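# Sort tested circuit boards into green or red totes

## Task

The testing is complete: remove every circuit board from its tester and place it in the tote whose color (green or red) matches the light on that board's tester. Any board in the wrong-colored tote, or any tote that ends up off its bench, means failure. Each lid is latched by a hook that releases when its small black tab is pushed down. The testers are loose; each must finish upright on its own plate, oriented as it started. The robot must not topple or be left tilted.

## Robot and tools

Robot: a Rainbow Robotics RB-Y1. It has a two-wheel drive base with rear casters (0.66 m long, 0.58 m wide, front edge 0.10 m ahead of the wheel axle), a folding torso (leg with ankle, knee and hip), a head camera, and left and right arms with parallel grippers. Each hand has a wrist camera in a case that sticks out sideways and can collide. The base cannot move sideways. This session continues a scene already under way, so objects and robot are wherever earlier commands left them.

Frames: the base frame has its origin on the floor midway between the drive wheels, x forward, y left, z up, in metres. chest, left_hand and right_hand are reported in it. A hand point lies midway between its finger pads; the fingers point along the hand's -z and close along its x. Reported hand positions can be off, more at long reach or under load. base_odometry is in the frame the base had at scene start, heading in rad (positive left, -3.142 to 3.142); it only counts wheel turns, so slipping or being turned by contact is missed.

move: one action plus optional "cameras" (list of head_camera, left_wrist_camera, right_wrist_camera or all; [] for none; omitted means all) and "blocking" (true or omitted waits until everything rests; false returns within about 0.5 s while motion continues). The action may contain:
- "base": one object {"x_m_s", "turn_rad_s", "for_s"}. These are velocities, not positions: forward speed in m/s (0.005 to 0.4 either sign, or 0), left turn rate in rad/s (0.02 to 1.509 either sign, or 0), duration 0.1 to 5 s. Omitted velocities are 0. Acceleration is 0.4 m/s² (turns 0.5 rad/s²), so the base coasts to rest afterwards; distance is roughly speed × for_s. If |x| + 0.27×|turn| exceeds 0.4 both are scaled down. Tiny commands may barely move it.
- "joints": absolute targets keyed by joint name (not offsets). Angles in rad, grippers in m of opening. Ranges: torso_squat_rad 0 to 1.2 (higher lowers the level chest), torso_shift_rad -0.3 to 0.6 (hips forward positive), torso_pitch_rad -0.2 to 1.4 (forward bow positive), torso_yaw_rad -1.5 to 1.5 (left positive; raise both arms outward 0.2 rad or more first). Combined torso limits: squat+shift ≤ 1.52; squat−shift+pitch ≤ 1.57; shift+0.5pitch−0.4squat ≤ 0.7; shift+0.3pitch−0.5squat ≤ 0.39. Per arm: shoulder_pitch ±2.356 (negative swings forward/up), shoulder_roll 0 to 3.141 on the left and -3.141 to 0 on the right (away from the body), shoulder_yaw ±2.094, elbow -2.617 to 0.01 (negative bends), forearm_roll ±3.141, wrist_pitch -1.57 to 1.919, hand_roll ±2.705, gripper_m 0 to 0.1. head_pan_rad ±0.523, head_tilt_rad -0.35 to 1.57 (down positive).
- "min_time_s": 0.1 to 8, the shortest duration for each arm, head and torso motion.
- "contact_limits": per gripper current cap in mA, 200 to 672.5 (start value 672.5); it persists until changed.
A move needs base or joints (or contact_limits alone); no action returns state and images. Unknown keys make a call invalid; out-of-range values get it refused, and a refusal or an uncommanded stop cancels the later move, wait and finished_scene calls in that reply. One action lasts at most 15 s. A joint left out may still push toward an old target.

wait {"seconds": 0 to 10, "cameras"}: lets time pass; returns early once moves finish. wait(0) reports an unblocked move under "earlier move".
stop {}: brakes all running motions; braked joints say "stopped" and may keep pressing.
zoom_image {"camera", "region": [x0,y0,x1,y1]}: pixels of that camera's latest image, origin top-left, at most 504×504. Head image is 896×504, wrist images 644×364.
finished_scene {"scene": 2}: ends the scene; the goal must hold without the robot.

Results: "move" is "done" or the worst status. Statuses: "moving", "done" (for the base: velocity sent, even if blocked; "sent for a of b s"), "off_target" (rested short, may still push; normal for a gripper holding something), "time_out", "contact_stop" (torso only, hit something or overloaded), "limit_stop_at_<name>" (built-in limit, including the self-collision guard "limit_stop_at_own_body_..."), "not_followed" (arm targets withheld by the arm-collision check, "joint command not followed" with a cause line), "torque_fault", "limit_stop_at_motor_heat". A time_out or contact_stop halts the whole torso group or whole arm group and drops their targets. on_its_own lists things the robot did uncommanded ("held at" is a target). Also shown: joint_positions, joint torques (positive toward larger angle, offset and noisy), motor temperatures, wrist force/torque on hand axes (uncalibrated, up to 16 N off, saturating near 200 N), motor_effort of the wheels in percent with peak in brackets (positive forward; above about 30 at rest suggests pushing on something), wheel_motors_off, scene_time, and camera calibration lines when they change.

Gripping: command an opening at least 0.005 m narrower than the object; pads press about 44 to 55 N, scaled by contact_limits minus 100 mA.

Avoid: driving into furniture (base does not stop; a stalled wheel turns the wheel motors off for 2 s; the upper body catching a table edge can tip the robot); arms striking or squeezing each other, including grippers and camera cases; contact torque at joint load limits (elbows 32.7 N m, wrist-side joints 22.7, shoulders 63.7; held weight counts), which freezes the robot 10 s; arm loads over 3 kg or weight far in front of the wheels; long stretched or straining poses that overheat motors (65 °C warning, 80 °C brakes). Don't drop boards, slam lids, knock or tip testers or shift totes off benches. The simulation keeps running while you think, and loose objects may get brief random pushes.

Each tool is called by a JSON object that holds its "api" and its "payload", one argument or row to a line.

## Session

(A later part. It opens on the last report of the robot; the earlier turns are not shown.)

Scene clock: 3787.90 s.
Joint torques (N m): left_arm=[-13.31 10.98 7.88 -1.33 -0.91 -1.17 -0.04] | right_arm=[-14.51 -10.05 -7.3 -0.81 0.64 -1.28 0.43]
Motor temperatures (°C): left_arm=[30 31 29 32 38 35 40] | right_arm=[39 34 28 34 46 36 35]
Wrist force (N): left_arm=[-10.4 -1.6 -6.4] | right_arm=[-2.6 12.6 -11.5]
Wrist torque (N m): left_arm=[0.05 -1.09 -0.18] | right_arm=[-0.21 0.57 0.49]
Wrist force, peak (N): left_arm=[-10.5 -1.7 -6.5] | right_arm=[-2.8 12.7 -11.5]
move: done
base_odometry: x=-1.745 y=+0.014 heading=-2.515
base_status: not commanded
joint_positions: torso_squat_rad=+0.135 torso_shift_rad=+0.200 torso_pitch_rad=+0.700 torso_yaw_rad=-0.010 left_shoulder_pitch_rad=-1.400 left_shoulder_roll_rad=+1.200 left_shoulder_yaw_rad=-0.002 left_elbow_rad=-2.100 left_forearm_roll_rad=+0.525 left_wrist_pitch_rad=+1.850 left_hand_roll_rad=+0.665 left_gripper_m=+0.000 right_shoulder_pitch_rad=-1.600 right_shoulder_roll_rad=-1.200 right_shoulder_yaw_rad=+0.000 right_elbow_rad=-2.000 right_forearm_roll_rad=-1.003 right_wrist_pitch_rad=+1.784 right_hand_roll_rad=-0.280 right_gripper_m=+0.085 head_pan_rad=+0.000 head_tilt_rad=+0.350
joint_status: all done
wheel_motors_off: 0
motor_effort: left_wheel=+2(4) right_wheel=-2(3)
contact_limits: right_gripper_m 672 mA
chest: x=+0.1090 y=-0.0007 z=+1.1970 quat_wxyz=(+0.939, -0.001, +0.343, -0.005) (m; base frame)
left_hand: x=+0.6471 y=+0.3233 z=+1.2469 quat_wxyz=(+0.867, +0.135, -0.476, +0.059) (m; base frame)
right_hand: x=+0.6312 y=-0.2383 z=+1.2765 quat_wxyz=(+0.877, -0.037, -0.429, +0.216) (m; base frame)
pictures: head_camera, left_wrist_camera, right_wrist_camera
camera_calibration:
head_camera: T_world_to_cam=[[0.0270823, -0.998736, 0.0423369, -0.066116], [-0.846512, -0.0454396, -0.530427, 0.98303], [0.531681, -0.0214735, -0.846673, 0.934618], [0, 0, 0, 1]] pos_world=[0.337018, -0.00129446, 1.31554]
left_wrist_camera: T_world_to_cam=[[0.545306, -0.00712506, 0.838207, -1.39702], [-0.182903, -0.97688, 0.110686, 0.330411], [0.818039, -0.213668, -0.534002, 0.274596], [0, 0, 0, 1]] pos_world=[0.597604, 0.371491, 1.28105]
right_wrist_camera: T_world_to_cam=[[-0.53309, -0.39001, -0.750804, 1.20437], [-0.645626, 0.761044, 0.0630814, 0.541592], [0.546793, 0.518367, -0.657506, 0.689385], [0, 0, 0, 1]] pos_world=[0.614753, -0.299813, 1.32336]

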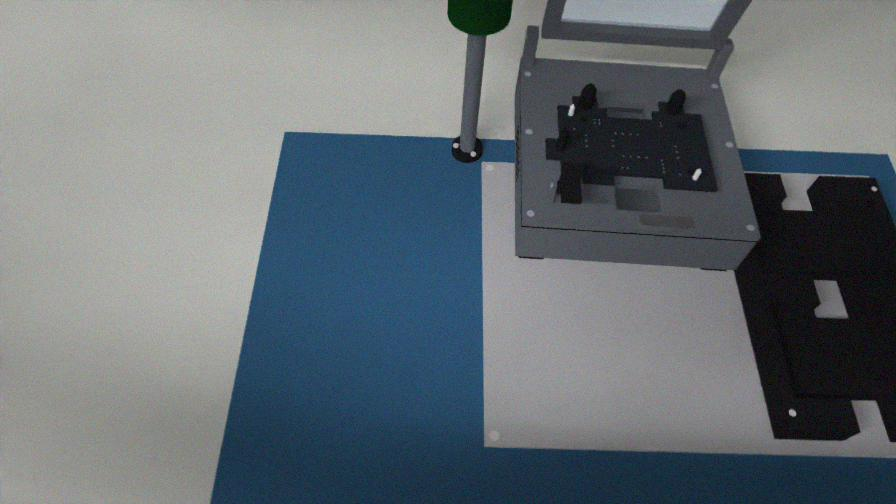

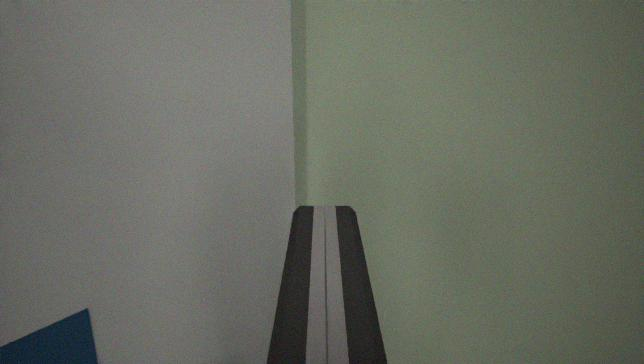

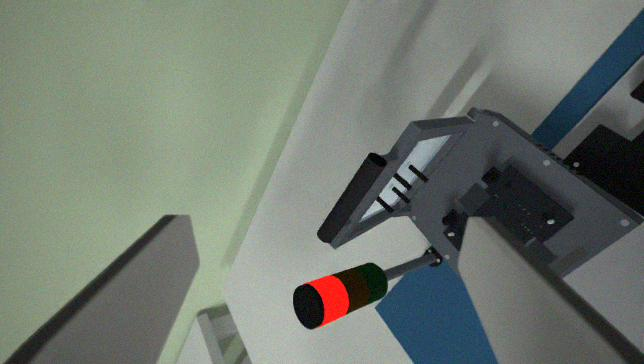

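{"api": "move", "payload": {
  "base": {"x_m_s":-0.2,"for_s":2.5},
  "cameras": ["head_camera"]
}}

{"api": "move", "payload": {
  "joints": {"torso_squat_rad":0.56,"torso_shift_rad":0,"torso_pitch_rad":0.2,"left_shoulder_pitch_rad":0.2,"left_shoulder_roll_rad":0.35,"left_elbow_rad":-1.9,"left_forearm_roll_rad":0,"left_wrist_pitch_rad":0.4,"left_hand_roll_rad":0,"right_shoulder_pitch_rad":0.2,"right_shoulder_roll_rad":-0.35,"right_elbow_rad":-1.9,"right_forearm_roll_rad":0,"right_wrist_pitch_rad":0.4,"right_hand_roll_rad":0},
  "cameras": ["head_camera"]
}}

Scene clock: 3818.97 s.
Joint torques (N m): left_arm=[-13.29 10.93 7.69 -1.21 -0.9 -1.15 -0.06] | right_arm=[-14.62 -10.02 -7.49 -0.73 0.62 -1.42 0.43]
Motor temperatures (°C): left_arm=[30 31 29 32 38 35 40] | right_arm=[38 34 28 33 46 36 35]
Wrist force (N): left_arm=[-9.9 -1.8 -6.6] | right_arm=[-2.7 12.4 -11.5]
Wrist torque (N m): left_arm=[0.10 -1.04 -0.17] | right_arm=[-0.17 0.57 0.50]
Wrist force, peak (N): left_arm=[-10.4 -1.6 -6.7] | right_arm=[-2.5 12.8 -11.5]
move: done
base_odometry: x=-1.339 y=+0.307 heading=-2.515
base_status: done (sent for 2.5 of 2.5 s)
joint_positions: torso_squat_rad=+0.135 torso_shift_rad=+0.200 torso_pitch_rad=+0.700 torso_yaw_rad=-0.010 left_shoulder_pitch_rad=-1.400 left_shoulder_roll_rad=+1.200 left_shoulder_yaw_rad=-0.002 left_elbow_rad=-2.100 left_forearm_roll_rad=+0.525 left_wrist_pitch_rad=+1.850 left_hand_roll_rad=+0.665 left_gripper_m=+0.000 right_shoulder_pitch_rad=-1.600 right_shoulder_roll_rad=-1.200 right_shoulder_yaw_rad=+0.000 right_elbow_rad=-2.000 right_forearm_roll_rad=-1.003 right_wrist_pitch_rad=+1.784 right_hand_roll_rad=-0.280 right_gripper_m=+0.085 head_pan_rad=+0.000 head_tilt_rad=+0.350
joint_status: not commanded
wheel_motors_off: 0
motor_effort: left_wheel=+3(21) right_wheel=-4(24)
contact_limits: right_gripper_m 672 mA
chest: x=+0.1090 y=-0.0007 z=+1.1970 quat_wxyz=(+0.939, -0.001, +0.343, -0.005) (m; base frame)
left_hand: x=+0.6471 y=+0.3233 z=+1.2469 quat_wxyz=(+0.867, +0.135, -0.476, +0.059) (m; base frame)
right_hand: x=+0.6312 y=-0.2383 z=+1.2765 quat_wxyz=(+0.877, -0.037, -0.429, +0.216) (m; base frame)
pictures: head_camera
camera_calibration:
head_camera: T_world_to_cam=[[0.0270812, -0.998736, 0.042338, -0.0661169], [-0.846499, -0.0454397, -0.530448, 0.983049], [0.531702, -0.0214739, -0.84666, 0.934609], [0, 0, 0, 1]] pos_world=[0.337007, -0.00129417, 1.31555]

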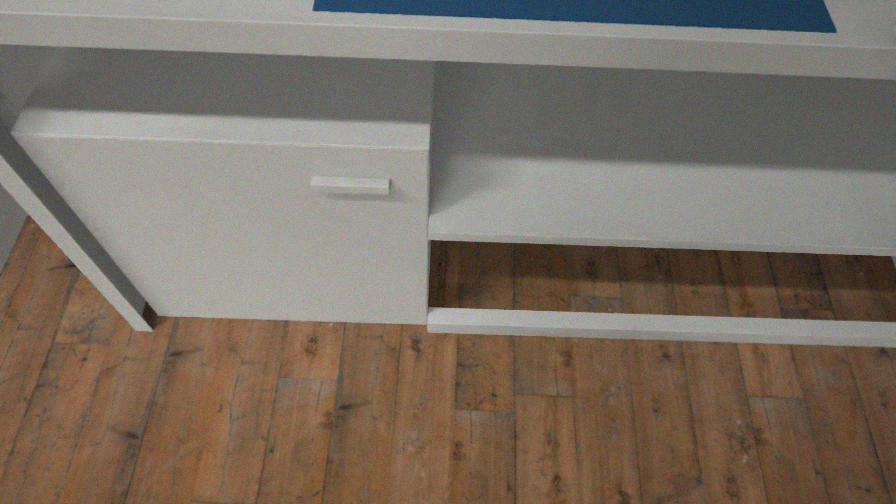

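Scene clock: 3821.67 s.
Joint torques (N m): left_arm=[-4.85 5.17 4.23 -8.7 0.2 -1.66 0.27] | right_arm=[-5.21 -5.81 -4.58 -8.9 0.1 -1.65 0.14]
Motor temperatures (°C): left_arm=[30 31 29 32 38 35 40] | right_arm=[37 34 28 33 46 36 35]
Wrist force (N): left_arm=[-10.0 -2.3 -6.2] | right_arm=[-3.2 12.8 -10.0]
Wrist torque (N m): left_arm=[0.12 -1.11 -0.18] | right_arm=[-0.24 0.55 0.47]
Wrist force, peak (N): left_arm=[-11.4 -2.8 -6.1] | right_arm=[-2.8 12.8 -11.2]
move: done
base_odometry: x=-1.339 y=+0.307 heading=-2.515
base_status: not commanded
joint_positions: torso_squat_rad=+0.560 torso_shift_rad=+0.000 torso_pitch_rad=+0.200 torso_yaw_rad=-0.010 left_shoulder_pitch_rad=+0.200 left_shoulder_roll_rad=+0.350 left_shoulder_yaw_rad=-0.002 left_elbow_rad=-1.900 left_forearm_roll_rad=+0.000 left_wrist_pitch_rad=+0.400 left_hand_roll_rad=+0.000 left_gripper_m=+0.000 right_shoulder_pitch_rad=+0.200 right_shoulder_roll_rad=-0.350 right_shoulder_yaw_rad=+0.000 right_elbow_rad=-1.900 right_forearm_roll_rad=+0.000 right_wrist_pitch_rad=+0.400 right_hand_roll_rad=+0.000 right_gripper_m=+0.085 head_pan_rad=+0.000 head_tilt_rad=+0.350
joint_status: all done
wheel_motors_off: 0
motor_effort: left_wheel=+8(10) right_wheel=-3(9)
contact_limits: right_gripper_m 672 mA
chest: x=-0.1666 y=-0.0007 z=+1.1768 quat_wxyz=(+0.995, +0.000, +0.100, -0.005) (m; base frame)
left_hand: x=+0.2363 y=+0.3292 z=+0.8547 quat_wxyz=(+0.839, +0.124, -0.515, -0.123) (m; base frame)
right_hand: x=+0.2297 y=-0.3402 z=+0.8557 quat_wxyz=(+0.840, -0.130, -0.514, +0.115) (m; base frame)
pictures: head_camera
camera_calibration:
head_camera: T_world_to_cam=[[0.00315654, -0.998744, 0.0500092, -0.0708292], [-0.488761, -0.0451699, -0.871248, 1.19976], [0.872412, -0.0216924, -0.48829, 0.699062], [0, 0, 0, 1]] pos_world=[-0.0232518, -0.00138286, 1.39017]

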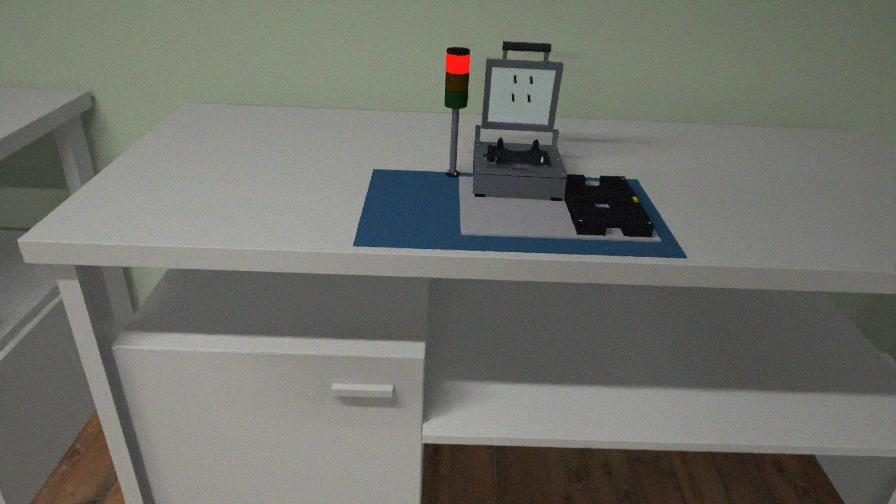

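{"api": "move", "payload": {
  "base": {"turn_rad_s":0.5,"for_s":2.2},
  "joints": {"head_tilt_rad":0.1},
  "cameras": ["head_camera"]
}}

{"api": "zoom_image", "payload": {
  "camera": "head_camera",
  "region": [200, 50, 700, 400]
}}

Scene clock: 3835.87 s.
Joint torques (N m): left_arm=[-4.72 5.25 4.31 -8.7 0.25 -1.56 0.27] | right_arm=[-4.97 -5.56 -4.48 -8.78 0.06 -1.65 0.06]
Motor temperatures (°C): left_arm=[30 31 29 32 38 35 40] | right_arm=[37 34 28 33 46 36 35]
Wrist force (N): left_arm=[-10.2 -2.3 -6.2] | right_arm=[-3.5 13.3 -10.1]
Wrist torque (N m): left_arm=[0.13 -1.14 -0.17] | right_arm=[-0.28 0.52 0.47]
Wrist force, peak (N): left_arm=[-10.5 -2.6 -6.4] | right_arm=[-3.1 13.2 -10.4]
move: done
base_odometry: x=-1.339 y=+0.307 heading=-1.416
base_status: done (sent for 2.2 of 2.2 s)
joint_positions: torso_squat_rad=+0.560 torso_shift_rad=+0.000 torso_pitch_rad=+0.200 torso_yaw_rad=-0.010 left_shoulder_pitch_rad=+0.200 left_shoulder_roll_rad=+0.350 left_shoulder_yaw_rad=-0.002 left_elbow_rad=-1.900 left_forearm_roll_rad=+0.000 left_wrist_pitch_rad=+0.400 left_hand_roll_rad=+0.000 left_gripper_m=+0.000 right_shoulder_pitch_rad=+0.200 right_shoulder_roll_rad=-0.350 right_shoulder_yaw_rad=+0.000 right_elbow_rad=-1.900 right_forearm_roll_rad=+0.000 right_wrist_pitch_rad=+0.400 right_hand_roll_rad=+0.000 right_gripper_m=+0.085 head_pan_rad=+0.000 head_tilt_rad=+0.100
joint_status: all done
wheel_motors_off: 0
motor_effort: left_wheel=+0(25) right_wheel=+2(27)
contact_limits: right_gripper_m 672 mA
chest: x=-0.1666 y=-0.0007 z=+1.1768 quat_wxyz=(+0.995, +0.000, +0.100, -0.005) (m; base frame)
left_hand: x=+0.2363 y=+0.3292 z=+0.8547 quat_wxyz=(+0.839, +0.124, -0.515, -0.123) (m; base frame)
right_hand: x=+0.2298 y=-0.3402 z=+0.8558 quat_wxyz=(+0.840, -0.130, -0.514, +0.115) (m; base frame)
pictures: head_camera
camera_calibration:
head_camera: T_world_to_cam=[[-0.00935262, -0.998617, 0.0517315, -0.0744928], [-0.25805, -0.0475711, -0.96496, 1.35231], [0.966086, -0.0223742, -0.257248, 0.392731], [0, 0, 0, 1]] pos_world=[-0.0311467, -0.00127207, 1.4098]

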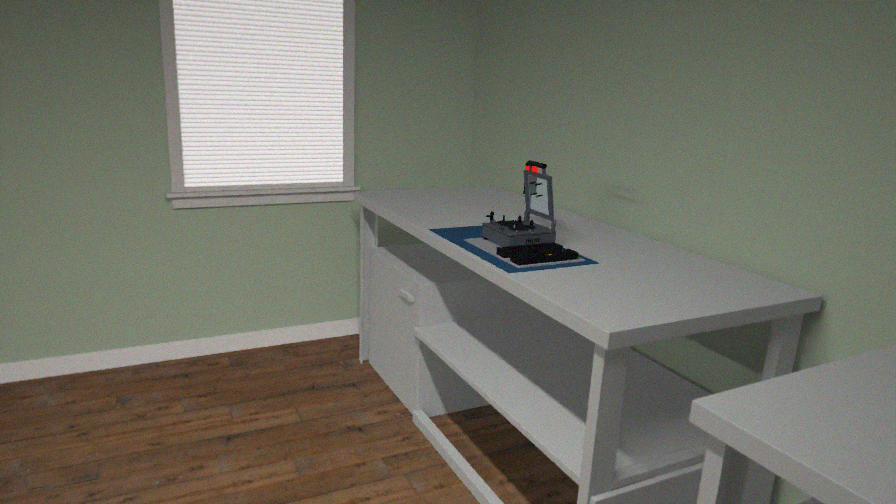

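Scaled by 1.008 from the camera's 896x504 image, which has a finer 1280x720 frame.

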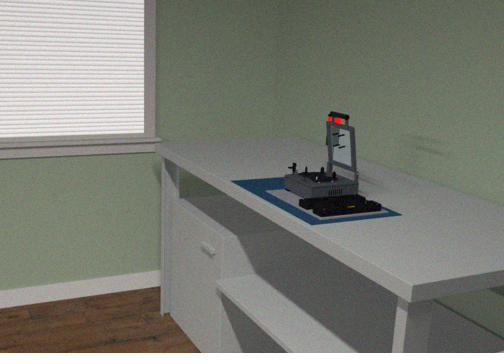

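{"api": "zoom_image", "payload": {
  "camera": "head_camera",
  "region": [420, 140, 620, 290]
}}

{"api": "move", "payload": {
  "base": {"turn_rad_s":0.6,"for_s":3},
  "cameras": ["head_camera"]
}}

Scaled by 2.520 from the camera's 896x504 image, which has a finer 1280x720 frame.

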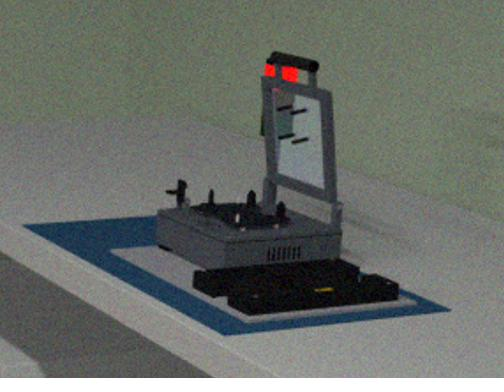

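Scene clock: 3845.07 s.
Joint torques (N m): left_arm=[-4.35 5.21 4.2 -8.69 0.12 -1.6 0.32] | right_arm=[-5.09 -5.7 -4.45 -8.78 0.02 -1.59 0.05]
Motor temperatures (°C): left_arm=[30 31 29 32 38 34 40] | right_arm=[37 34 28 33 46 36 35]
Wrist force (N): left_arm=[-10.1 -2.6 -6.0] | right_arm=[-3.0 13.0 -10.1]
Wrist torque (N m): left_arm=[0.15 -1.12 -0.16] | right_arm=[-0.25 0.55 0.49]
Wrist force, peak (N): left_arm=[-10.5 -2.7 -6.6] | right_arm=[-3.0 13.4 -10.4]
move: done
base_odometry: x=-1.339 y=+0.307 heading=+0.384
base_status: done (sent for 3 of 3 s)
joint_positions: torso_squat_rad=+0.560 torso_shift_rad=+0.000 torso_pitch_rad=+0.200 torso_yaw_rad=-0.010 left_shoulder_pitch_rad=+0.200 left_shoulder_roll_rad=+0.350 left_shoulder_yaw_rad=-0.002 left_elbow_rad=-1.900 left_forearm_roll_rad=+0.000 left_wrist_pitch_rad=+0.400 left_hand_roll_rad=+0.000 left_gripper_m=+0.000 right_shoulder_pitch_rad=+0.200 right_shoulder_roll_rad=-0.350 right_shoulder_yaw_rad=+0.000 right_elbow_rad=-1.900 right_forearm_roll_rad=+0.000 right_wrist_pitch_rad=+0.400 right_hand_roll_rad=+0.000 right_gripper_m=+0.085 head_pan_rad=+0.000 head_tilt_rad=+0.100
joint_status: not commanded
wheel_motors_off: 0
motor_effort: left_wheel=+1(16) right_wheel=+3(25)
contact_limits: right_gripper_m 672 mA
chest: x=-0.1666 y=-0.0007 z=+1.1768 quat_wxyz=(+0.995, +0.000, +0.100, -0.005) (m; base frame)
left_hand: x=+0.2363 y=+0.3292 z=+0.8547 quat_wxyz=(+0.839, +0.124, -0.515, -0.123) (m; base frame)
right_hand: x=+0.2298 y=-0.3402 z=+0.8558 quat_wxyz=(+0.840, -0.130, -0.514, +0.115) (m; base frame)
pictures: head_camera
camera_calibration:
head_camera: T_world_to_cam=[[-0.00935046, -0.998617, 0.0517426, -0.0745], [-0.258049, -0.0475824, -0.964959, 1.3523], [0.966087, -0.0223749, -0.257247, 0.39273], [0, 0, 0, 1]] pos_world=[-0.0311471, -0.00126368, 1.4098]

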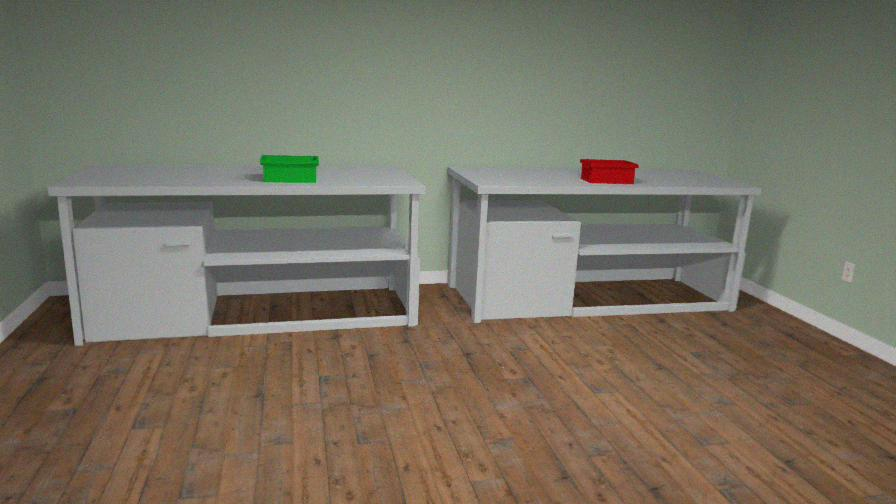

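{"api": "move", "payload": {
  "base": {"turn_rad_s":-0.35,"for_s":0.7},
  "cameras": []
}}

{"api": "move", "payload": {
  "base": {"x_m_s":0.4,"for_s":5},
  "joints": {"torso_squat_rad":0.1,"head_tilt_rad":0.35},
  "cameras": ["head_camera"]
}}

{"api": "zoom_image", "payload": {
  "camera": "head_camera",
  "region": [320, 0, 620, 220]
}}

Scene clock: 3857.17 s.
Joint torques (N m): left_arm=[-4.27 5.18 4.47 -8.92 0.05 -1.52 0.26] | right_arm=[-5.05 -5.81 -4.29 -8.87 0.08 -1.67 0.06]
Motor temperatures (°C): left_arm=[30 31 29 32 38 34 40] | right_arm=[36 34 28 33 46 36 35]
Wrist force (N): left_arm=[-10.0 -2.4 -6.0] | right_arm=[-3.1 13.0 -10.1]
Wrist torque (N m): left_arm=[0.12 -1.12 -0.16] | right_arm=[-0.26 0.55 0.48]
Wrist force, peak (N): left_arm=[-10.7 -2.6 -6.5] | right_arm=[-3.1 13.0 -10.5]
move: done
base_odometry: x=-1.339 y=+0.307 heading=+0.140
base_status: done (sent for 0.7 of 0.7 s)
joint_positions: torso_squat_rad=+0.560 torso_shift_rad=+0.000 torso_pitch_rad=+0.200 torso_yaw_rad=-0.010 left_shoulder_pitch_rad=+0.200 left_shoulder_roll_rad=+0.350 left_shoulder_yaw_rad=-0.002 left_elbow_rad=-1.900 left_forearm_roll_rad=+0.000 left_wrist_pitch_rad=+0.400 left_hand_roll_rad=+0.000 left_gripper_m=+0.000 right_shoulder_pitch_rad=+0.200 right_shoulder_roll_rad=-0.350 right_shoulder_yaw_rad=+0.000 right_elbow_rad=-1.900 right_forearm_roll_rad=+0.000 right_wrist_pitch_rad=+0.400 right_hand_roll_rad=+0.000 right_gripper_m=+0.085 head_pan_rad=+0.000 head_tilt_rad=+0.100
joint_status: not commanded
wheel_motors_off: 0
motor_effort: left_wheel=-3(16) right_wheel=-3(23)
contact_limits: right_gripper_m 672 mA
chest: x=-0.1666 y=-0.0007 z=+1.1768 quat_wxyz=(+0.995, +0.000, +0.100, -0.005) (m; base frame)
left_hand: x=+0.2363 y=+0.3292 z=+0.8547 quat_wxyz=(+0.839, +0.124, -0.515, -0.123) (m; base frame)
right_hand: x=+0.2298 y=-0.3401 z=+0.8558 quat_wxyz=(+0.840, -0.130, -0.514, +0.115) (m; base frame)
pictures: none
No camera images: "cameras" was empty.

Scene clock: 3863.73 s.
Joint torques (N m): left_arm=[-3.89 5.29 4.26 -8.78 0.13 -1.56 0.24] | right_arm=[-4.07 -5.69 -4.48 -8.83 0.04 -1.65 0.11]
Motor temperatures (°C): left_arm=[30 31 29 32 38 34 40] | right_arm=[36 34 28 33 46 36 35]
Wrist force (N): left_arm=[-10.0 -2.6 -6.1] | right_arm=[-3.0 13.0 -10.2]
Wrist torque (N m): left_arm=[0.11 -1.07 -0.17] | right_arm=[-0.25 0.59 0.48]
Wrist force, peak (N): left_arm=[-10.7 -2.7 -6.3] | right_arm=[-3.2 13.6 -10.0]
move: done
base_odometry: x=+0.641 y=+0.586 heading=+0.140
base_status: done (sent for 5 of 5 s)
joint_positions: torso_squat_rad=+0.100 torso_shift_rad=+0.000 torso_pitch_rad=+0.200 torso_yaw_rad=-0.010 left_shoulder_pitch_rad=+0.200 left_shoulder_roll_rad=+0.350 left_shoulder_yaw_rad=-0.002 left_elbow_rad=-1.900 left_forearm_roll_rad=+0.000 left_wrist_pitch_rad=+0.400 left_hand_roll_rad=+0.000 left_gripper_m=+0.000 right_shoulder_pitch_rad=+0.200 right_shoulder_roll_rad=-0.350 right_shoulder_yaw_rad=+0.000 right_elbow_rad=-1.900 right_forearm_roll_rad=+0.000 right_wrist_pitch_rad=+0.400 right_hand_roll_rad=+0.000 right_gripper_m=+0.085 head_pan_rad=+0.000 head_tilt_rad=+0.350
joint_status: all done
wheel_motors_off: 0
motor_effort: left_wheel=+3(33) right_wheel=-8(27)
contact_limits: right_gripper_m 672 mA
chest: x=-0.1666 y=-0.0007 z=+1.2803 quat_wxyz=(+0.995, +0.000, +0.100, -0.005) (m; base frame)
left_hand: x=+0.2364 y=+0.3291 z=+0.9581 quat_wxyz=(+0.839, +0.124, -0.515, -0.123) (m; base frame)
right_hand: x=+0.2299 y=-0.3402 z=+0.9592 quat_wxyz=(+0.840, -0.130, -0.514, +0.115) (m; base frame)
pictures: head_camera
camera_calibration:
head_camera: T_world_to_cam=[[0.00317578, -0.99874, 0.0500795, -0.0761077], [-0.488857, -0.0452383, -0.87119, 1.2898], [0.872358, -0.021715, -0.488384, 0.749631], [0, 0, 0, 1]] pos_world=[-0.0231803, -0.00138551, 1.49358]

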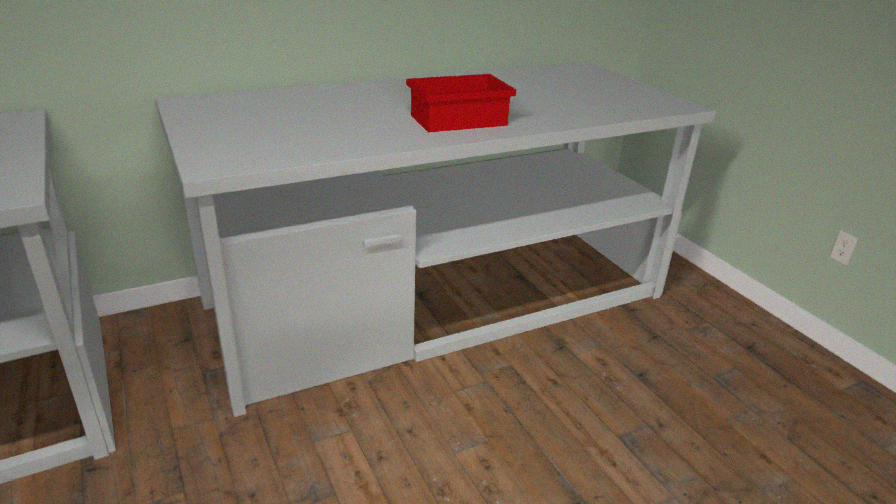

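Scaled by 1.680 from the camera's 896x504 image, which has a finer 1280x720 frame.

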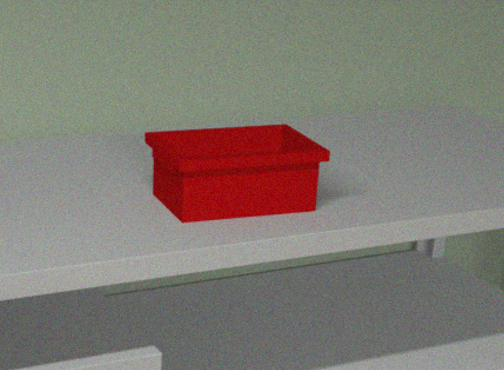

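{"api": "move", "payload": {
  "base": {"x_m_s":0.35,"for_s":2.6},
  "joints": {"head_tilt_rad":0.5,"torso_pitch_rad":0.35},
  "cameras": ["head_camera"]
}}

Scene clock: 3876.60 s.
Joint torques (N m): left_arm=[-1.28 4.92 4.15 -8.24 0.17 -1.46 0.26] | right_arm=[-0.74 -5.55 -4.34 -8.27 -0.02 -1.55 0.14]
Motor temperatures (°C): left_arm=[29 31 29 32 38 34 40] | right_arm=[36 34 28 33 46 36 35]
Wrist force (N): left_arm=[-9.4 -2.4 -6.9] | right_arm=[-2.5 12.7 -11.0]
Wrist torque (N m): left_arm=[0.12 -1.06 -0.17] | right_arm=[-0.22 0.59 0.49]
Wrist force, peak (N): left_arm=[-10.1 -2.5 -6.9] | right_arm=[-2.6 13.3 -11.1]
move: done
base_odometry: x=+1.542 y=+0.713 heading=+0.141
base_status: done (sent for 2.6 of 2.6 s)
joint_positions: torso_squat_rad=+0.100 torso_shift_rad=+0.000 torso_pitch_rad=+0.350 torso_yaw_rad=-0.010 left_shoulder_pitch_rad=+0.200 left_shoulder_roll_rad=+0.350 left_shoulder_yaw_rad=-0.002 left_elbow_rad=-1.900 left_forearm_roll_rad=+0.000 left_wrist_pitch_rad=+0.400 left_hand_roll_rad=+0.000 left_gripper_m=+0.000 right_shoulder_pitch_rad=+0.200 right_shoulder_roll_rad=-0.350 right_shoulder_yaw_rad=+0.000 right_elbow_rad=-1.900 right_forearm_roll_rad=+0.000 right_wrist_pitch_rad=+0.400 right_hand_roll_rad=+0.000 right_gripper_m=+0.085 head_pan_rad=+0.000 head_tilt_rad=+0.500
joint_status: all done
wheel_motors_off: 0
motor_effort: left_wheel=+3(31) right_wheel=-5(20)
contact_limits: right_gripper_m 672 mA
chest: x=-0.1219 y=-0.0007 z=+1.2677 quat_wxyz=(+0.985, +0.000, +0.174, -0.005) (m; base frame)
left_hand: x=+0.2283 y=+0.3292 z=+0.8889 quat_wxyz=(+0.875, +0.114, -0.451, -0.132) (m; base frame)
right_hand: x=+0.2221 y=-0.3401 z=+0.8910 quat_wxyz=(+0.876, -0.121, -0.450, +0.124) (m; base frame)
pictures: head_camera
camera_calibration:
head_camera: T_world_to_cam=[[0.0174388, -0.998813, 0.0454911, -0.0680158], [-0.724518, -0.0439781, -0.687851, 1.03129], [0.689035, -0.0209638, -0.724425, 1.01042], [0, 0, 0, 1]] pos_world=[0.0521573, -0.00139842, 1.44445]

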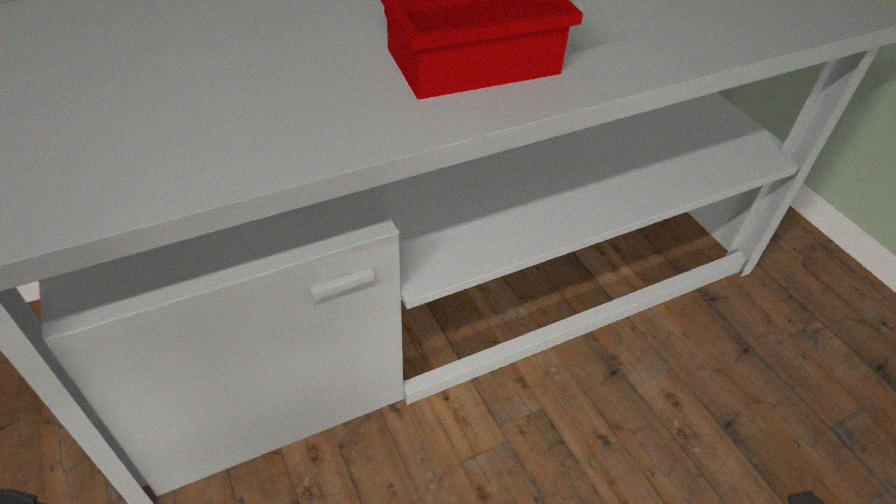

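{"api": "move", "payload": {
  "base": {"x_m_s":0.25,"for_s":1.2},
  "joints": {"head_tilt_rad":0.4,"torso_squat_rad":0.02,"torso_pitch_rad":0.5},
  "cameras": ["head_camera"]
}}

{"api": "zoom_image", "payload": {
  "camera": "head_camera",
  "region": [300, 0, 700, 250]
}}

Scene clock: 3884.23 s.
Joint torques (N m): left_arm=[1.74 4.55 3.77 -7.65 0.21 -1.38 0.3] | right_arm=[2.25 -5.22 -4.08 -7.62 0.03 -1.5 0.11]
Motor temperatures (°C): left_arm=[29 31 29 32 38 34 40] | right_arm=[36 34 28 33 46 36 35]
Wrist force (N): left_arm=[-9.4 -2.2 -7.6] | right_arm=[-2.1 12.5 -11.5]
Wrist torque (N m): left_arm=[0.11 -1.12 -0.20] | right_arm=[-0.19 0.61 0.49]
Wrist force, peak (N): left_arm=[-10.0 -2.5 -7.0] | right_arm=[-2.3 12.8 -11.8]
move: done
base_odometry: x=+1.839 y=+0.756 heading=+0.141
base_status: done (sent for 1.2 of 1.2 s)
joint_positions: torso_squat_rad=+0.020 torso_shift_rad=+0.000 torso_pitch_rad=+0.500 torso_yaw_rad=-0.010 left_shoulder_pitch_rad=+0.200 left_shoulder_roll_rad=+0.350 left_shoulder_yaw_rad=-0.002 left_elbow_rad=-1.900 left_forearm_roll_rad=+0.000 left_wrist_pitch_rad=+0.400 left_hand_roll_rad=+0.000 left_gripper_m=+0.000 right_shoulder_pitch_rad=+0.200 right_shoulder_roll_rad=-0.350 right_shoulder_yaw_rad=+0.000 right_elbow_rad=-1.900 right_forearm_roll_rad=+0.000 right_wrist_pitch_rad=+0.400 right_hand_roll_rad=+0.000 right_gripper_m=+0.085 head_pan_rad=+0.000 head_tilt_rad=+0.400
joint_status: all done
wheel_motors_off: 0
motor_effort: left_wheel=+3(30) right_wheel=-9(19)
contact_limits: right_gripper_m 672 mA
chest: x=-0.0797 y=-0.0007 z=+1.2519 quat_wxyz=(+0.969, -0.001, +0.247, -0.005) (m; base frame)
left_hand: x=+0.2100 y=+0.3292 z=+0.8251 quat_wxyz=(+0.907, +0.104, -0.384, -0.140) (m; base frame)
right_hand: x=+0.2042 y=-0.3401 z=+0.8280 quat_wxyz=(+0.907, -0.112, -0.383, +0.133) (m; base frame)
pictures: head_camera
camera_calibration:
head_camera: T_world_to_cam=[[0.0201394, -0.998762, 0.0454741, -0.0678403], [-0.757978, -0.0449123, -0.650732, 1.00787], [0.651969, -0.0213629, -0.757944, 0.989718], [0, 0, 0, 1]] pos_world=[0.120047, -0.00134712, 1.40909]

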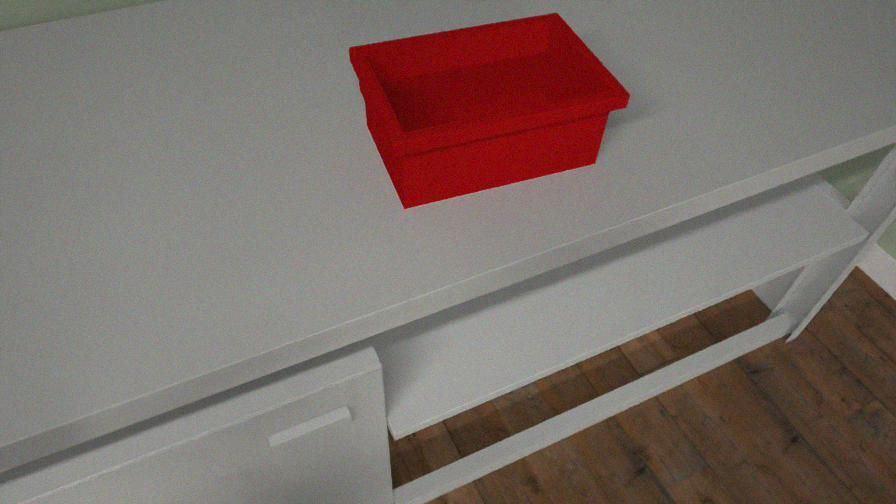

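Scaled by 1.260 from the camera's 896x504 image, which has a finer 1280x720 frame.

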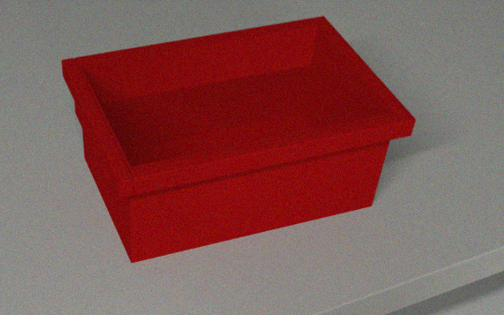

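{"api": "move", "payload": {
  "base": {"x_m_s":-0.3,"for_s":1.8},
  "joints": {"torso_squat_rad":0.56,"torso_pitch_rad":0.2,"head_tilt_rad":0.2},
  "cameras": []
}}

{"api": "move", "payload": {
  "base": {"turn_rad_s":0.8,"for_s":2.0},
  "cameras": ["head_camera"]
}}

{"api": "zoom_image", "payload": {
  "camera": "head_camera",
  "region": [100, 0, 600, 400]
}}

Scene clock: 3910.63 s.
Joint torques (N m): left_arm=[-4.39 4.96 4.19 -8.73 0.2 -1.56 0.21] | right_arm=[-4.4 -5.79 -4.73 -8.77 0.07 -1.85 0.05]
Motor temperatures (°C): left_arm=[29 31 29 32 38 34 40] | right_arm=[36 34 28 33 46 36 35]
Wrist force (N): left_arm=[-10.1 -2.4 -6.3] | right_arm=[-3.1 13.1 -10.0]
Wrist torque (N m): left_arm=[0.13 -1.13 -0.17] | right_arm=[-0.27 0.55 0.48]
Wrist force, peak (N): left_arm=[-10.7 -2.5 -6.1] | right_arm=[-2.0 12.9 -12.0]
move: done
base_odometry: x=+1.305 y=+0.680 heading=+0.142
base_status: done (sent for 1.8 of 1.8 s)
joint_positions: torso_squat_rad=+0.560 torso_shift_rad=+0.000 torso_pitch_rad=+0.200 torso_yaw_rad=-0.010 left_shoulder_pitch_rad=+0.200 left_shoulder_roll_rad=+0.350 left_shoulder_yaw_rad=-0.002 left_elbow_rad=-1.900 left_forearm_roll_rad=+0.000 left_wrist_pitch_rad=+0.400 left_hand_roll_rad=+0.000 left_gripper_m=+0.000 right_shoulder_pitch_rad=+0.200 right_shoulder_roll_rad=-0.350 right_shoulder_yaw_rad=+0.000 right_elbow_rad=-1.900 right_forearm_roll_rad=+0.000 right_wrist_pitch_rad=+0.400 right_hand_roll_rad=+0.000 right_gripper_m=+0.085 head_pan_rad=+0.000 head_tilt_rad=+0.200
joint_status: all done
wheel_motors_off: 0
motor_effort: left_wheel=+9(26) right_wheel=-5(29)
contact_limits: right_gripper_m 672 mA
chest: x=-0.1666 y=-0.0007 z=+1.1768 quat_wxyz=(+0.995, +0.000, +0.100, -0.005) (m; base frame)
left_hand: x=+0.2364 y=+0.3292 z=+0.8547 quat_wxyz=(+0.839, +0.124, -0.515, -0.123) (m; base frame)
right_hand: x=+0.2299 y=-0.3401 z=+0.8558 quat_wxyz=(+0.840, -0.130, -0.514, +0.115) (m; base frame)
pictures: none
No camera images: "cameras" was empty.

Scene clock: 3914.53 s.
Joint torques (N m): left_arm=[-4.51 5.12 4.13 -8.67 0.13 -1.69 0.29] | right_arm=[-4.04 -5.89 -4.52 -8.74 0.14 -1.73 0.11]
Motor temperatures (°C): left_arm=[29 31 29 32 38 34 40] | right_arm=[36 34 28 33 46 36 35]
Wrist force (N): left_arm=[-10.2 -2.1 -6.3] | right_arm=[-3.2 12.8 -10.1]
Wrist torque (N m): left_arm=[0.10 -1.14 -0.17] | right_arm=[-0.24 0.51 0.48]
Wrist force, peak (N): left_arm=[-10.5 -2.5 -6.6] | right_arm=[-3.0 13.3 -10.3]
move: done
base_odometry: x=+1.305 y=+0.680 heading=+1.741
base_status: done (sent for 2 of 2 s)
joint_positions: torso_squat_rad=+0.560 torso_shift_rad=+0.000 torso_pitch_rad=+0.200 torso_yaw_rad=-0.010 left_shoulder_pitch_rad=+0.200 left_shoulder_roll_rad=+0.350 left_shoulder_yaw_rad=-0.002 left_elbow_rad=-1.900 left_forearm_roll_rad=+0.000 left_wrist_pitch_rad=+0.400 left_hand_roll_rad=+0.000 left_gripper_m=+0.000 right_shoulder_pitch_rad=+0.200 right_shoulder_roll_rad=-0.350 right_shoulder_yaw_rad=+0.000 right_elbow_rad=-1.900 right_forearm_roll_rad=+0.000 right_wrist_pitch_rad=+0.400 right_hand_roll_rad=+0.000 right_gripper_m=+0.085 head_pan_rad=+0.000 head_tilt_rad=+0.200
joint_status: not commanded
wheel_motors_off: 0
motor_effort: left_wheel=+0(27) right_wheel=+2(28)
contact_limits: right_gripper_m 672 mA
chest: x=-0.1666 y=-0.0007 z=+1.1768 quat_wxyz=(+0.995, +0.000, +0.100, -0.005) (m; base frame)
left_hand: x=+0.2364 y=+0.3292 z=+0.8547 quat_wxyz=(+0.839, +0.124, -0.515, -0.123) (m; base frame)
right_hand: x=+0.2299 y=-0.3401 z=+0.8558 quat_wxyz=(+0.840, -0.130, -0.514, +0.115) (m; base frame)
pictures: head_camera
camera_calibration:
head_camera: T_world_to_cam=[[-0.00429353, -0.998667, 0.0514376, -0.0735499], [-0.353113, -0.0466103, -0.934419, 1.3005], [0.935571, -0.0221752, -0.352442, 0.519781], [0, 0, 0, 1]] pos_world=[-0.0273836, -0.00130876, 1.40219]

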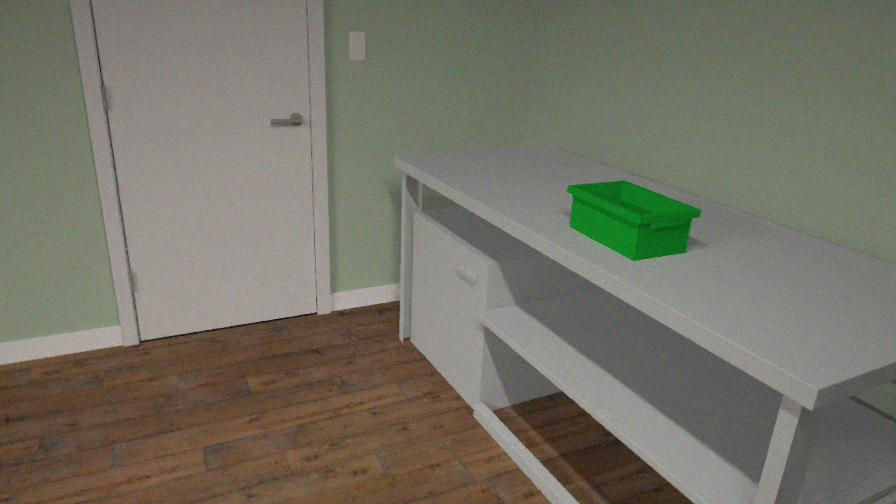

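Scaled by 1.008 from the camera's 896x504 image, which has a finer 1280x720 frame.

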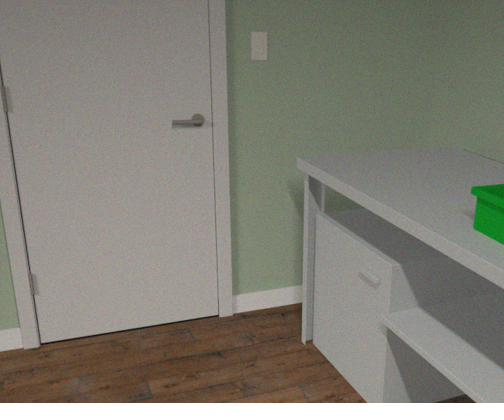

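{"api": "move", "payload": {
  "base": {"turn_rad_s":0.8,"for_s":2.84},
  "cameras": []
}}

{"api": "move", "payload": {
  "base": {"x_m_s":0.4,"for_s":5},
  "joints": {"head_tilt_rad":0.35},
  "cameras": ["head_camera"]
}}

{"api": "zoom_image", "payload": {
  "camera": "head_camera",
  "region": [350, 0, 750, 250]
}}

Scene clock: 3925.13 s.
Joint torques (N m): left_arm=[-4.45 5.15 4.21 -8.74 0.14 -1.61 0.24] | right_arm=[-4.14 -5.73 -4.62 -8.81 0.06 -1.64 0.02]
Motor temperatures (°C): left_arm=[29 31 29 32 38 34 40] | right_arm=[36 34 28 33 46 36 35]
Wrist force (N): left_arm=[-10.2 -2.6 -6.2] | right_arm=[-3.1 13.2 -10.1]
Wrist torque (N m): left_arm=[0.14 -1.12 -0.16] | right_arm=[-0.27 0.55 0.49]
Wrist force, peak (N): left_arm=[-10.4 -2.5 -6.6] | right_arm=[-2.9 13.1 -10.5]
move: done
base_odometry: x=+1.305 y=+0.680 heading=-2.276
base_status: done (sent for 2.83 of 2.83 s)
joint_positions: torso_squat_rad=+0.560 torso_shift_rad=+0.000 torso_pitch_rad=+0.200 torso_yaw_rad=-0.010 left_shoulder_pitch_rad=+0.200 left_shoulder_roll_rad=+0.350 left_shoulder_yaw_rad=-0.002 left_elbow_rad=-1.900 left_forearm_roll_rad=+0.000 left_wrist_pitch_rad=+0.400 left_hand_roll_rad=+0.000 left_gripper_m=+0.000 right_shoulder_pitch_rad=+0.200 right_shoulder_roll_rad=-0.350 right_shoulder_yaw_rad=+0.000 right_elbow_rad=-1.900 right_forearm_roll_rad=+0.000 right_wrist_pitch_rad=+0.400 right_hand_roll_rad=+0.000 right_gripper_m=+0.085 head_pan_rad=+0.000 head_tilt_rad=+0.200
joint_status: not commanded
wheel_motors_off: 0
motor_effort: left_wheel=+1(17) right_wheel=+4(26)
contact_limits: right_gripper_m 672 mA
chest: x=-0.1666 y=-0.0007 z=+1.1768 quat_wxyz=(+0.995, +0.000, +0.100, -0.005) (m; base frame)
left_hand: x=+0.2364 y=+0.3292 z=+0.8547 quat_wxyz=(+0.839, +0.124, -0.515, -0.123) (m; base frame)
right_hand: x=+0.2299 y=-0.3401 z=+0.8558 quat_wxyz=(+0.840, -0.130, -0.514, +0.115) (m; base frame)
pictures: none
No camera images: "cameras" was empty.

Scene clock: 3931.67 s.
Joint torques (N m): left_arm=[-3.95 5.17 4.27 -8.68 0.15 -1.62 0.28] | right_arm=[-4.09 -5.86 -4.37 -8.68 0.09 -1.8 0.14]
Motor temperatures (°C): left_arm=[29 31 29 32 38 34 40] | right_arm=[36 34 28 33 46 36 35]
Wrist force (N): left_arm=[-10.2 -2.5 -6.1] | right_arm=[-3.1 12.6 -10.1]
Wrist torque (N m): left_arm=[0.14 -1.14 -0.17] | right_arm=[-0.20 0.55 0.49]
Wrist force, peak (N): left_arm=[-10.4 -2.5 -6.5] | right_arm=[-3.4 13.2 -10.4]
move: done
base_odometry: x=+0.009 y=-0.844 heading=-2.275
base_status: done (sent for 5 of 5 s)
joint_positions: torso_squat_rad=+0.560 torso_shift_rad=+0.000 torso_pitch_rad=+0.200 torso_yaw_rad=-0.010 left_shoulder_pitch_rad=+0.200 left_shoulder_roll_rad=+0.350 left_shoulder_yaw_rad=-0.002 left_elbow_rad=-1.900 left_forearm_roll_rad=+0.000 left_wrist_pitch_rad=+0.400 left_hand_roll_rad=+0.000 left_gripper_m=+0.000 right_shoulder_pitch_rad=+0.200 right_shoulder_roll_rad=-0.350 right_shoulder_yaw_rad=+0.000 right_elbow_rad=-1.900 right_forearm_roll_rad=+0.000 right_wrist_pitch_rad=+0.400 right_hand_roll_rad=+0.000 right_gripper_m=+0.085 head_pan_rad=+0.000 head_tilt_rad=+0.350
joint_status: all done
wheel_motors_off: 0
motor_effort: left_wheel=+2(30) right_wheel=-3(32)
contact_limits: right_gripper_m 672 mA
chest: x=-0.1665 y=-0.0007 z=+1.1768 quat_wxyz=(+0.995, +0.000, +0.100, -0.005) (m; base frame)
left_hand: x=+0.2364 y=+0.3292 z=+0.8547 quat_wxyz=(+0.839, +0.124, -0.515, -0.123) (m; base frame)
right_hand: x=+0.2299 y=-0.3401 z=+0.8558 quat_wxyz=(+0.840, -0.130, -0.514, +0.115) (m; base frame)
pictures: head_camera
camera_calibration:
head_camera: T_world_to_cam=[[0.00317425, -0.998742, 0.050043, -0.0708502], [-0.488892, -0.0452048, -0.871172, 1.19968], [0.872338, -0.0217003, -0.488421, 0.699137], [0, 0, 0, 1]] pos_world=[-0.0231424, -0.00135806, 1.39015]

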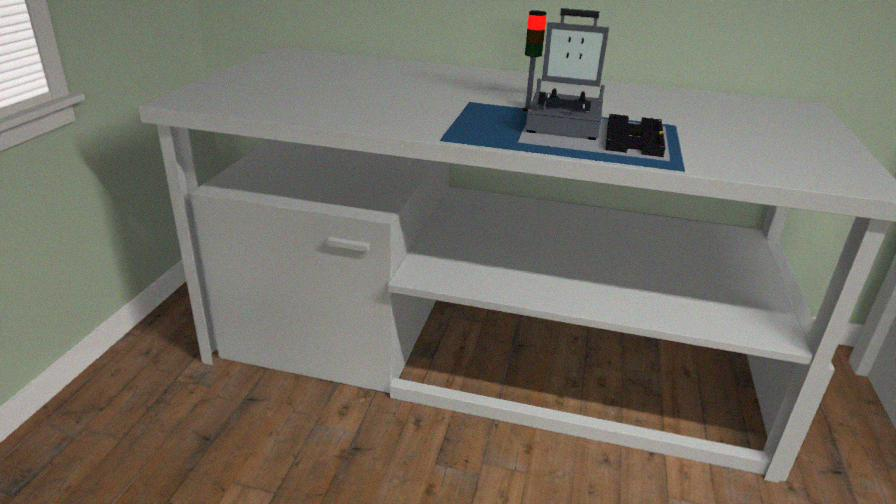

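Scaled by 1.260 from the camera's 896x504 image, which has a finer 1280x720 frame.

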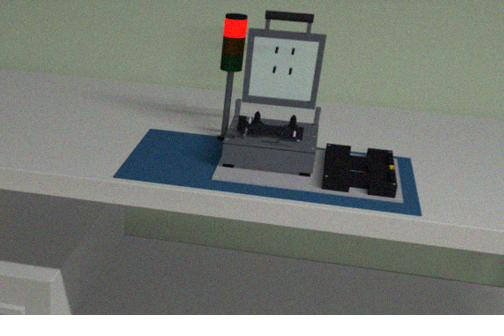

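{"api": "move", "payload": {
  "base": {"turn_rad_s":-0.35,"for_s":0.69},
  "joints": {"torso_squat_rad":0.135},
  "cameras": []
}}

{"api": "move", "payload": {
  "base": {"x_m_s":0.3,"for_s":1.8},
  "cameras": []
}}

{"api": "move", "payload": {
  "joints": {"torso_squat_rad":0.135,"torso_shift_rad":0.2,"torso_pitch_rad":0.7,"left_elbow_rad":-2.1,"left_shoulder_pitch_rad":-1.4,"left_shoulder_roll_rad":1.2,"left_wrist_pitch_rad":1.85,"left_forearm_roll_rad":0.525,"left_hand_roll_rad":0.665,"right_shoulder_pitch_rad":-1.6,"right_shoulder_roll_rad":-1.2,"right_elbow_rad":-2.0,"right_forearm_roll_rad":-1.003,"right_wrist_pitch_rad":1.784,"right_hand_roll_rad":-0.28},
  "cameras": ["head_camera"]
}}

{"api": "zoom_image", "payload": {
  "camera": "head_camera",
  "region": [300, 0, 700, 250]
}}

Scene clock: 3947.10 s.
Joint torques (N m): left_arm=[-3.73 5.15 4.28 -8.71 0.21 -1.6 0.3] | right_arm=[-3.86 -5.65 -4.63 -8.6 0.03 -1.78 0.08]
Motor temperatures (°C): left_arm=[29 31 29 32 38 34 40] | right_arm=[36 34 28 33 46 36 35]
Wrist force (N): left_arm=[-10.3 -2.5 -6.3] | right_arm=[-3.0 12.8 -10.0]
Wrist torque (N m): left_arm=[0.13 -1.15 -0.19] | right_arm=[-0.23 0.56 0.47]
Wrist force, peak (N): left_arm=[-10.7 -2.6 -6.4] | right_arm=[-3.2 13.4 -10.3]
move: done
base_odometry: x=+0.009 y=-0.844 heading=-2.520
base_status: done (sent for 0.7 of 0.7 s)
joint_positions: torso_squat_rad=+0.135 torso_shift_rad=+0.000 torso_pitch_rad=+0.200 torso_yaw_rad=-0.010 left_shoulder_pitch_rad=+0.200 left_shoulder_roll_rad=+0.350 left_shoulder_yaw_rad=-0.002 left_elbow_rad=-1.900 left_forearm_roll_rad=+0.000 left_wrist_pitch_rad=+0.400 left_hand_roll_rad=+0.000 left_gripper_m=+0.000 right_shoulder_pitch_rad=+0.200 right_shoulder_roll_rad=-0.350 right_shoulder_yaw_rad=+0.000 right_elbow_rad=-1.900 right_forearm_roll_rad=+0.000 right_wrist_pitch_rad=+0.400 right_hand_roll_rad=+0.000 right_gripper_m=+0.085 head_pan_rad=+0.000 head_tilt_rad=+0.350
joint_status: all done
wheel_motors_off: 0
motor_effort: left_wheel=+0(23) right_wheel=+1(27)
contact_limits: right_gripper_m 672 mA
chest: x=-0.1665 y=-0.0007 z=+1.2774 quat_wxyz=(+0.995, +0.000, +0.100, -0.005) (m; base frame)
left_hand: x=+0.2364 y=+0.3292 z=+0.9552 quat_wxyz=(+0.839, +0.124, -0.515, -0.123) (m; base frame)
right_hand: x=+0.2299 y=-0.3402 z=+0.9563 quat_wxyz=(+0.840, -0.130, -0.514, +0.115) (m; base frame)
pictures: none
No camera images: "cameras" was empty.

Scene clock: 3950.20 s.
Joint torques (N m): left_arm=[-3.92 5.06 4.19 -8.71 0.05 -1.59 0.32] | right_arm=[-4.08 -5.7 -4.44 -8.67 0.12 -1.71 0.05]
Motor temperatures (°C): left_arm=[29 31 29 32 38 34 40] | right_arm=[36 34 28 33 46 36 35]
Wrist force (N): left_arm=[-10.2 -2.3 -6.3] | right_arm=[-3.3 13.1 -10.1]
Wrist torque (N m): left_arm=[0.10 -1.13 -0.16] | right_arm=[-0.27 0.53 0.47]
Wrist force, peak (N): left_arm=[-10.5 -2.6 -6.3] | right_arm=[-3.3 13.0 -10.4]
move: done
base_odometry: x=-0.430 y=-1.158 heading=-2.520
base_status: done (sent for 1.8 of 1.8 s)
joint_positions: torso_squat_rad=+0.135 torso_shift_rad=+0.000 torso_pitch_rad=+0.200 torso_yaw_rad=-0.010 left_shoulder_pitch_rad=+0.200 left_shoulder_roll_rad=+0.350 left_shoulder_yaw_rad=-0.002 left_elbow_rad=-1.900 left_forearm_roll_rad=+0.000 left_wrist_pitch_rad=+0.400 left_hand_roll_rad=+0.000 left_gripper_m=+0.000 right_shoulder_pitch_rad=+0.200 right_shoulder_roll_rad=-0.350 right_shoulder_yaw_rad=+0.000 right_elbow_rad=-1.900 right_forearm_roll_rad=+0.000 right_wrist_pitch_rad=+0.400 right_hand_roll_rad=+0.000 right_gripper_m=+0.085 head_pan_rad=+0.000 head_tilt_rad=+0.350
joint_status: not commanded
wheel_motors_off: 0
motor_effort: left_wheel=-4(30) right_wheel=+0(31)
contact_limits: right_gripper_m 672 mA
chest: x=-0.1665 y=-0.0007 z=+1.2774 quat_wxyz=(+0.995, +0.000, +0.100, -0.005) (m; base frame)
left_hand: x=+0.2364 y=+0.3291 z=+0.9552 quat_wxyz=(+0.839, +0.124, -0.515, -0.123) (m; base frame)
right_hand: x=+0.2299 y=-0.3402 z=+0.9564 quat_wxyz=(+0.840, -0.130, -0.514, +0.115) (m; base frame)
pictures: none
No camera images: "cameras" was empty.

Scene clock: 3952.67 s.
Joint torques (N m): left_arm=[-13.37 11.62 7.96 -1.83 -1.01 -1.23 -0.13] | right_arm=[-14.47 -10.82 -7.57 -1.33 0.82 -1.65 0]
Motor temperatures (°C): left_arm=[29 31 29 32 38 34 40] | right_arm=[36 34 28 33 46 36 35]
Wrist force (N): left_arm=[-9.9 -1.7 -6.6] | right_arm=[-2.4 12.4 -11.3]
Wrist torque (N m): left_arm=[0.10 -1.04 -0.16] | right_arm=[-0.17 0.59 0.50]
Wrist force, peak (N): left_arm=[-11.4 -3.0 -5.9] | right_arm=[-2.6 12.5 -11.6]
move: done
base_odometry: x=-0.430 y=-1.158 heading=-2.520
base_status: not commanded
joint_positions: torso_squat_rad=+0.135 torso_shift_rad=+0.200 torso_pitch_rad=+0.700 torso_yaw_rad=-0.010 left_shoulder_pitch_rad=-1.400 left_shoulder_roll_rad=+1.200 left_shoulder_yaw_rad=-0.002 left_elbow_rad=-2.100 left_forearm_roll_rad=+0.525 left_wrist_pitch_rad=+1.850 left_hand_roll_rad=+0.665 left_gripper_m=+0.000 right_shoulder_pitch_rad=-1.600 right_shoulder_roll_rad=-1.200 right_shoulder_yaw_rad=+0.000 right_elbow_rad=-2.000 right_forearm_roll_rad=-1.003 right_wrist_pitch_rad=+1.784 right_hand_roll_rad=-0.280 right_gripper_m=+0.085 head_pan_rad=+0.000 head_tilt_rad=+0.350
joint_status: all done
wheel_motors_off: 0
motor_effort: left_wheel=-3(5) right_wheel=-2(10)
contact_limits: right_gripper_m 672 mA
chest: x=+0.1091 y=-0.0007 z=+1.1970 quat_wxyz=(+0.939, -0.001, +0.343, -0.005) (m; base frame)
left_hand: x=+0.6472 y=+0.3233 z=+1.2466 quat_wxyz=(+0.867, +0.135, -0.476, +0.060) (m; base frame)
right_hand: x=+0.6313 y=-0.2383 z=+1.2763 quat_wxyz=(+0.877, -0.037, -0.428, +0.216) (m; base frame)
pictures: head_camera
camera_calibration:
head_camera: T_world_to_cam=[[0.0270849, -0.998735, 0.0423561, -0.0661284], [-0.846616, -0.0454477, -0.53026, 0.982939], [0.531514, -0.0214973, -0.846777, 0.934692], [0, 0, 0, 1]] pos_world=[0.337161, -0.00127906, 1.31549]

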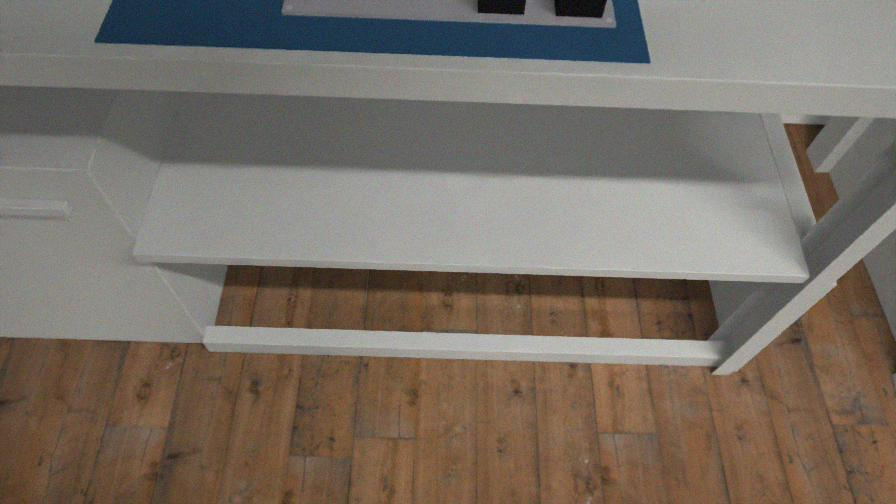

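Scaled by 1.260 from the camera's 896x504 image, which has a finer 1280x720 frame.

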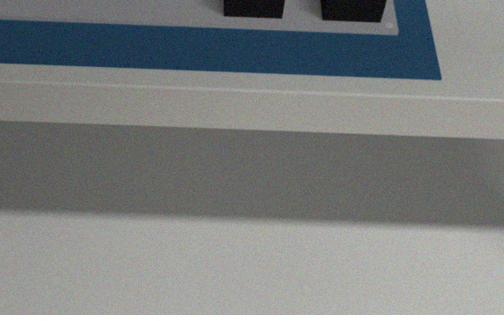

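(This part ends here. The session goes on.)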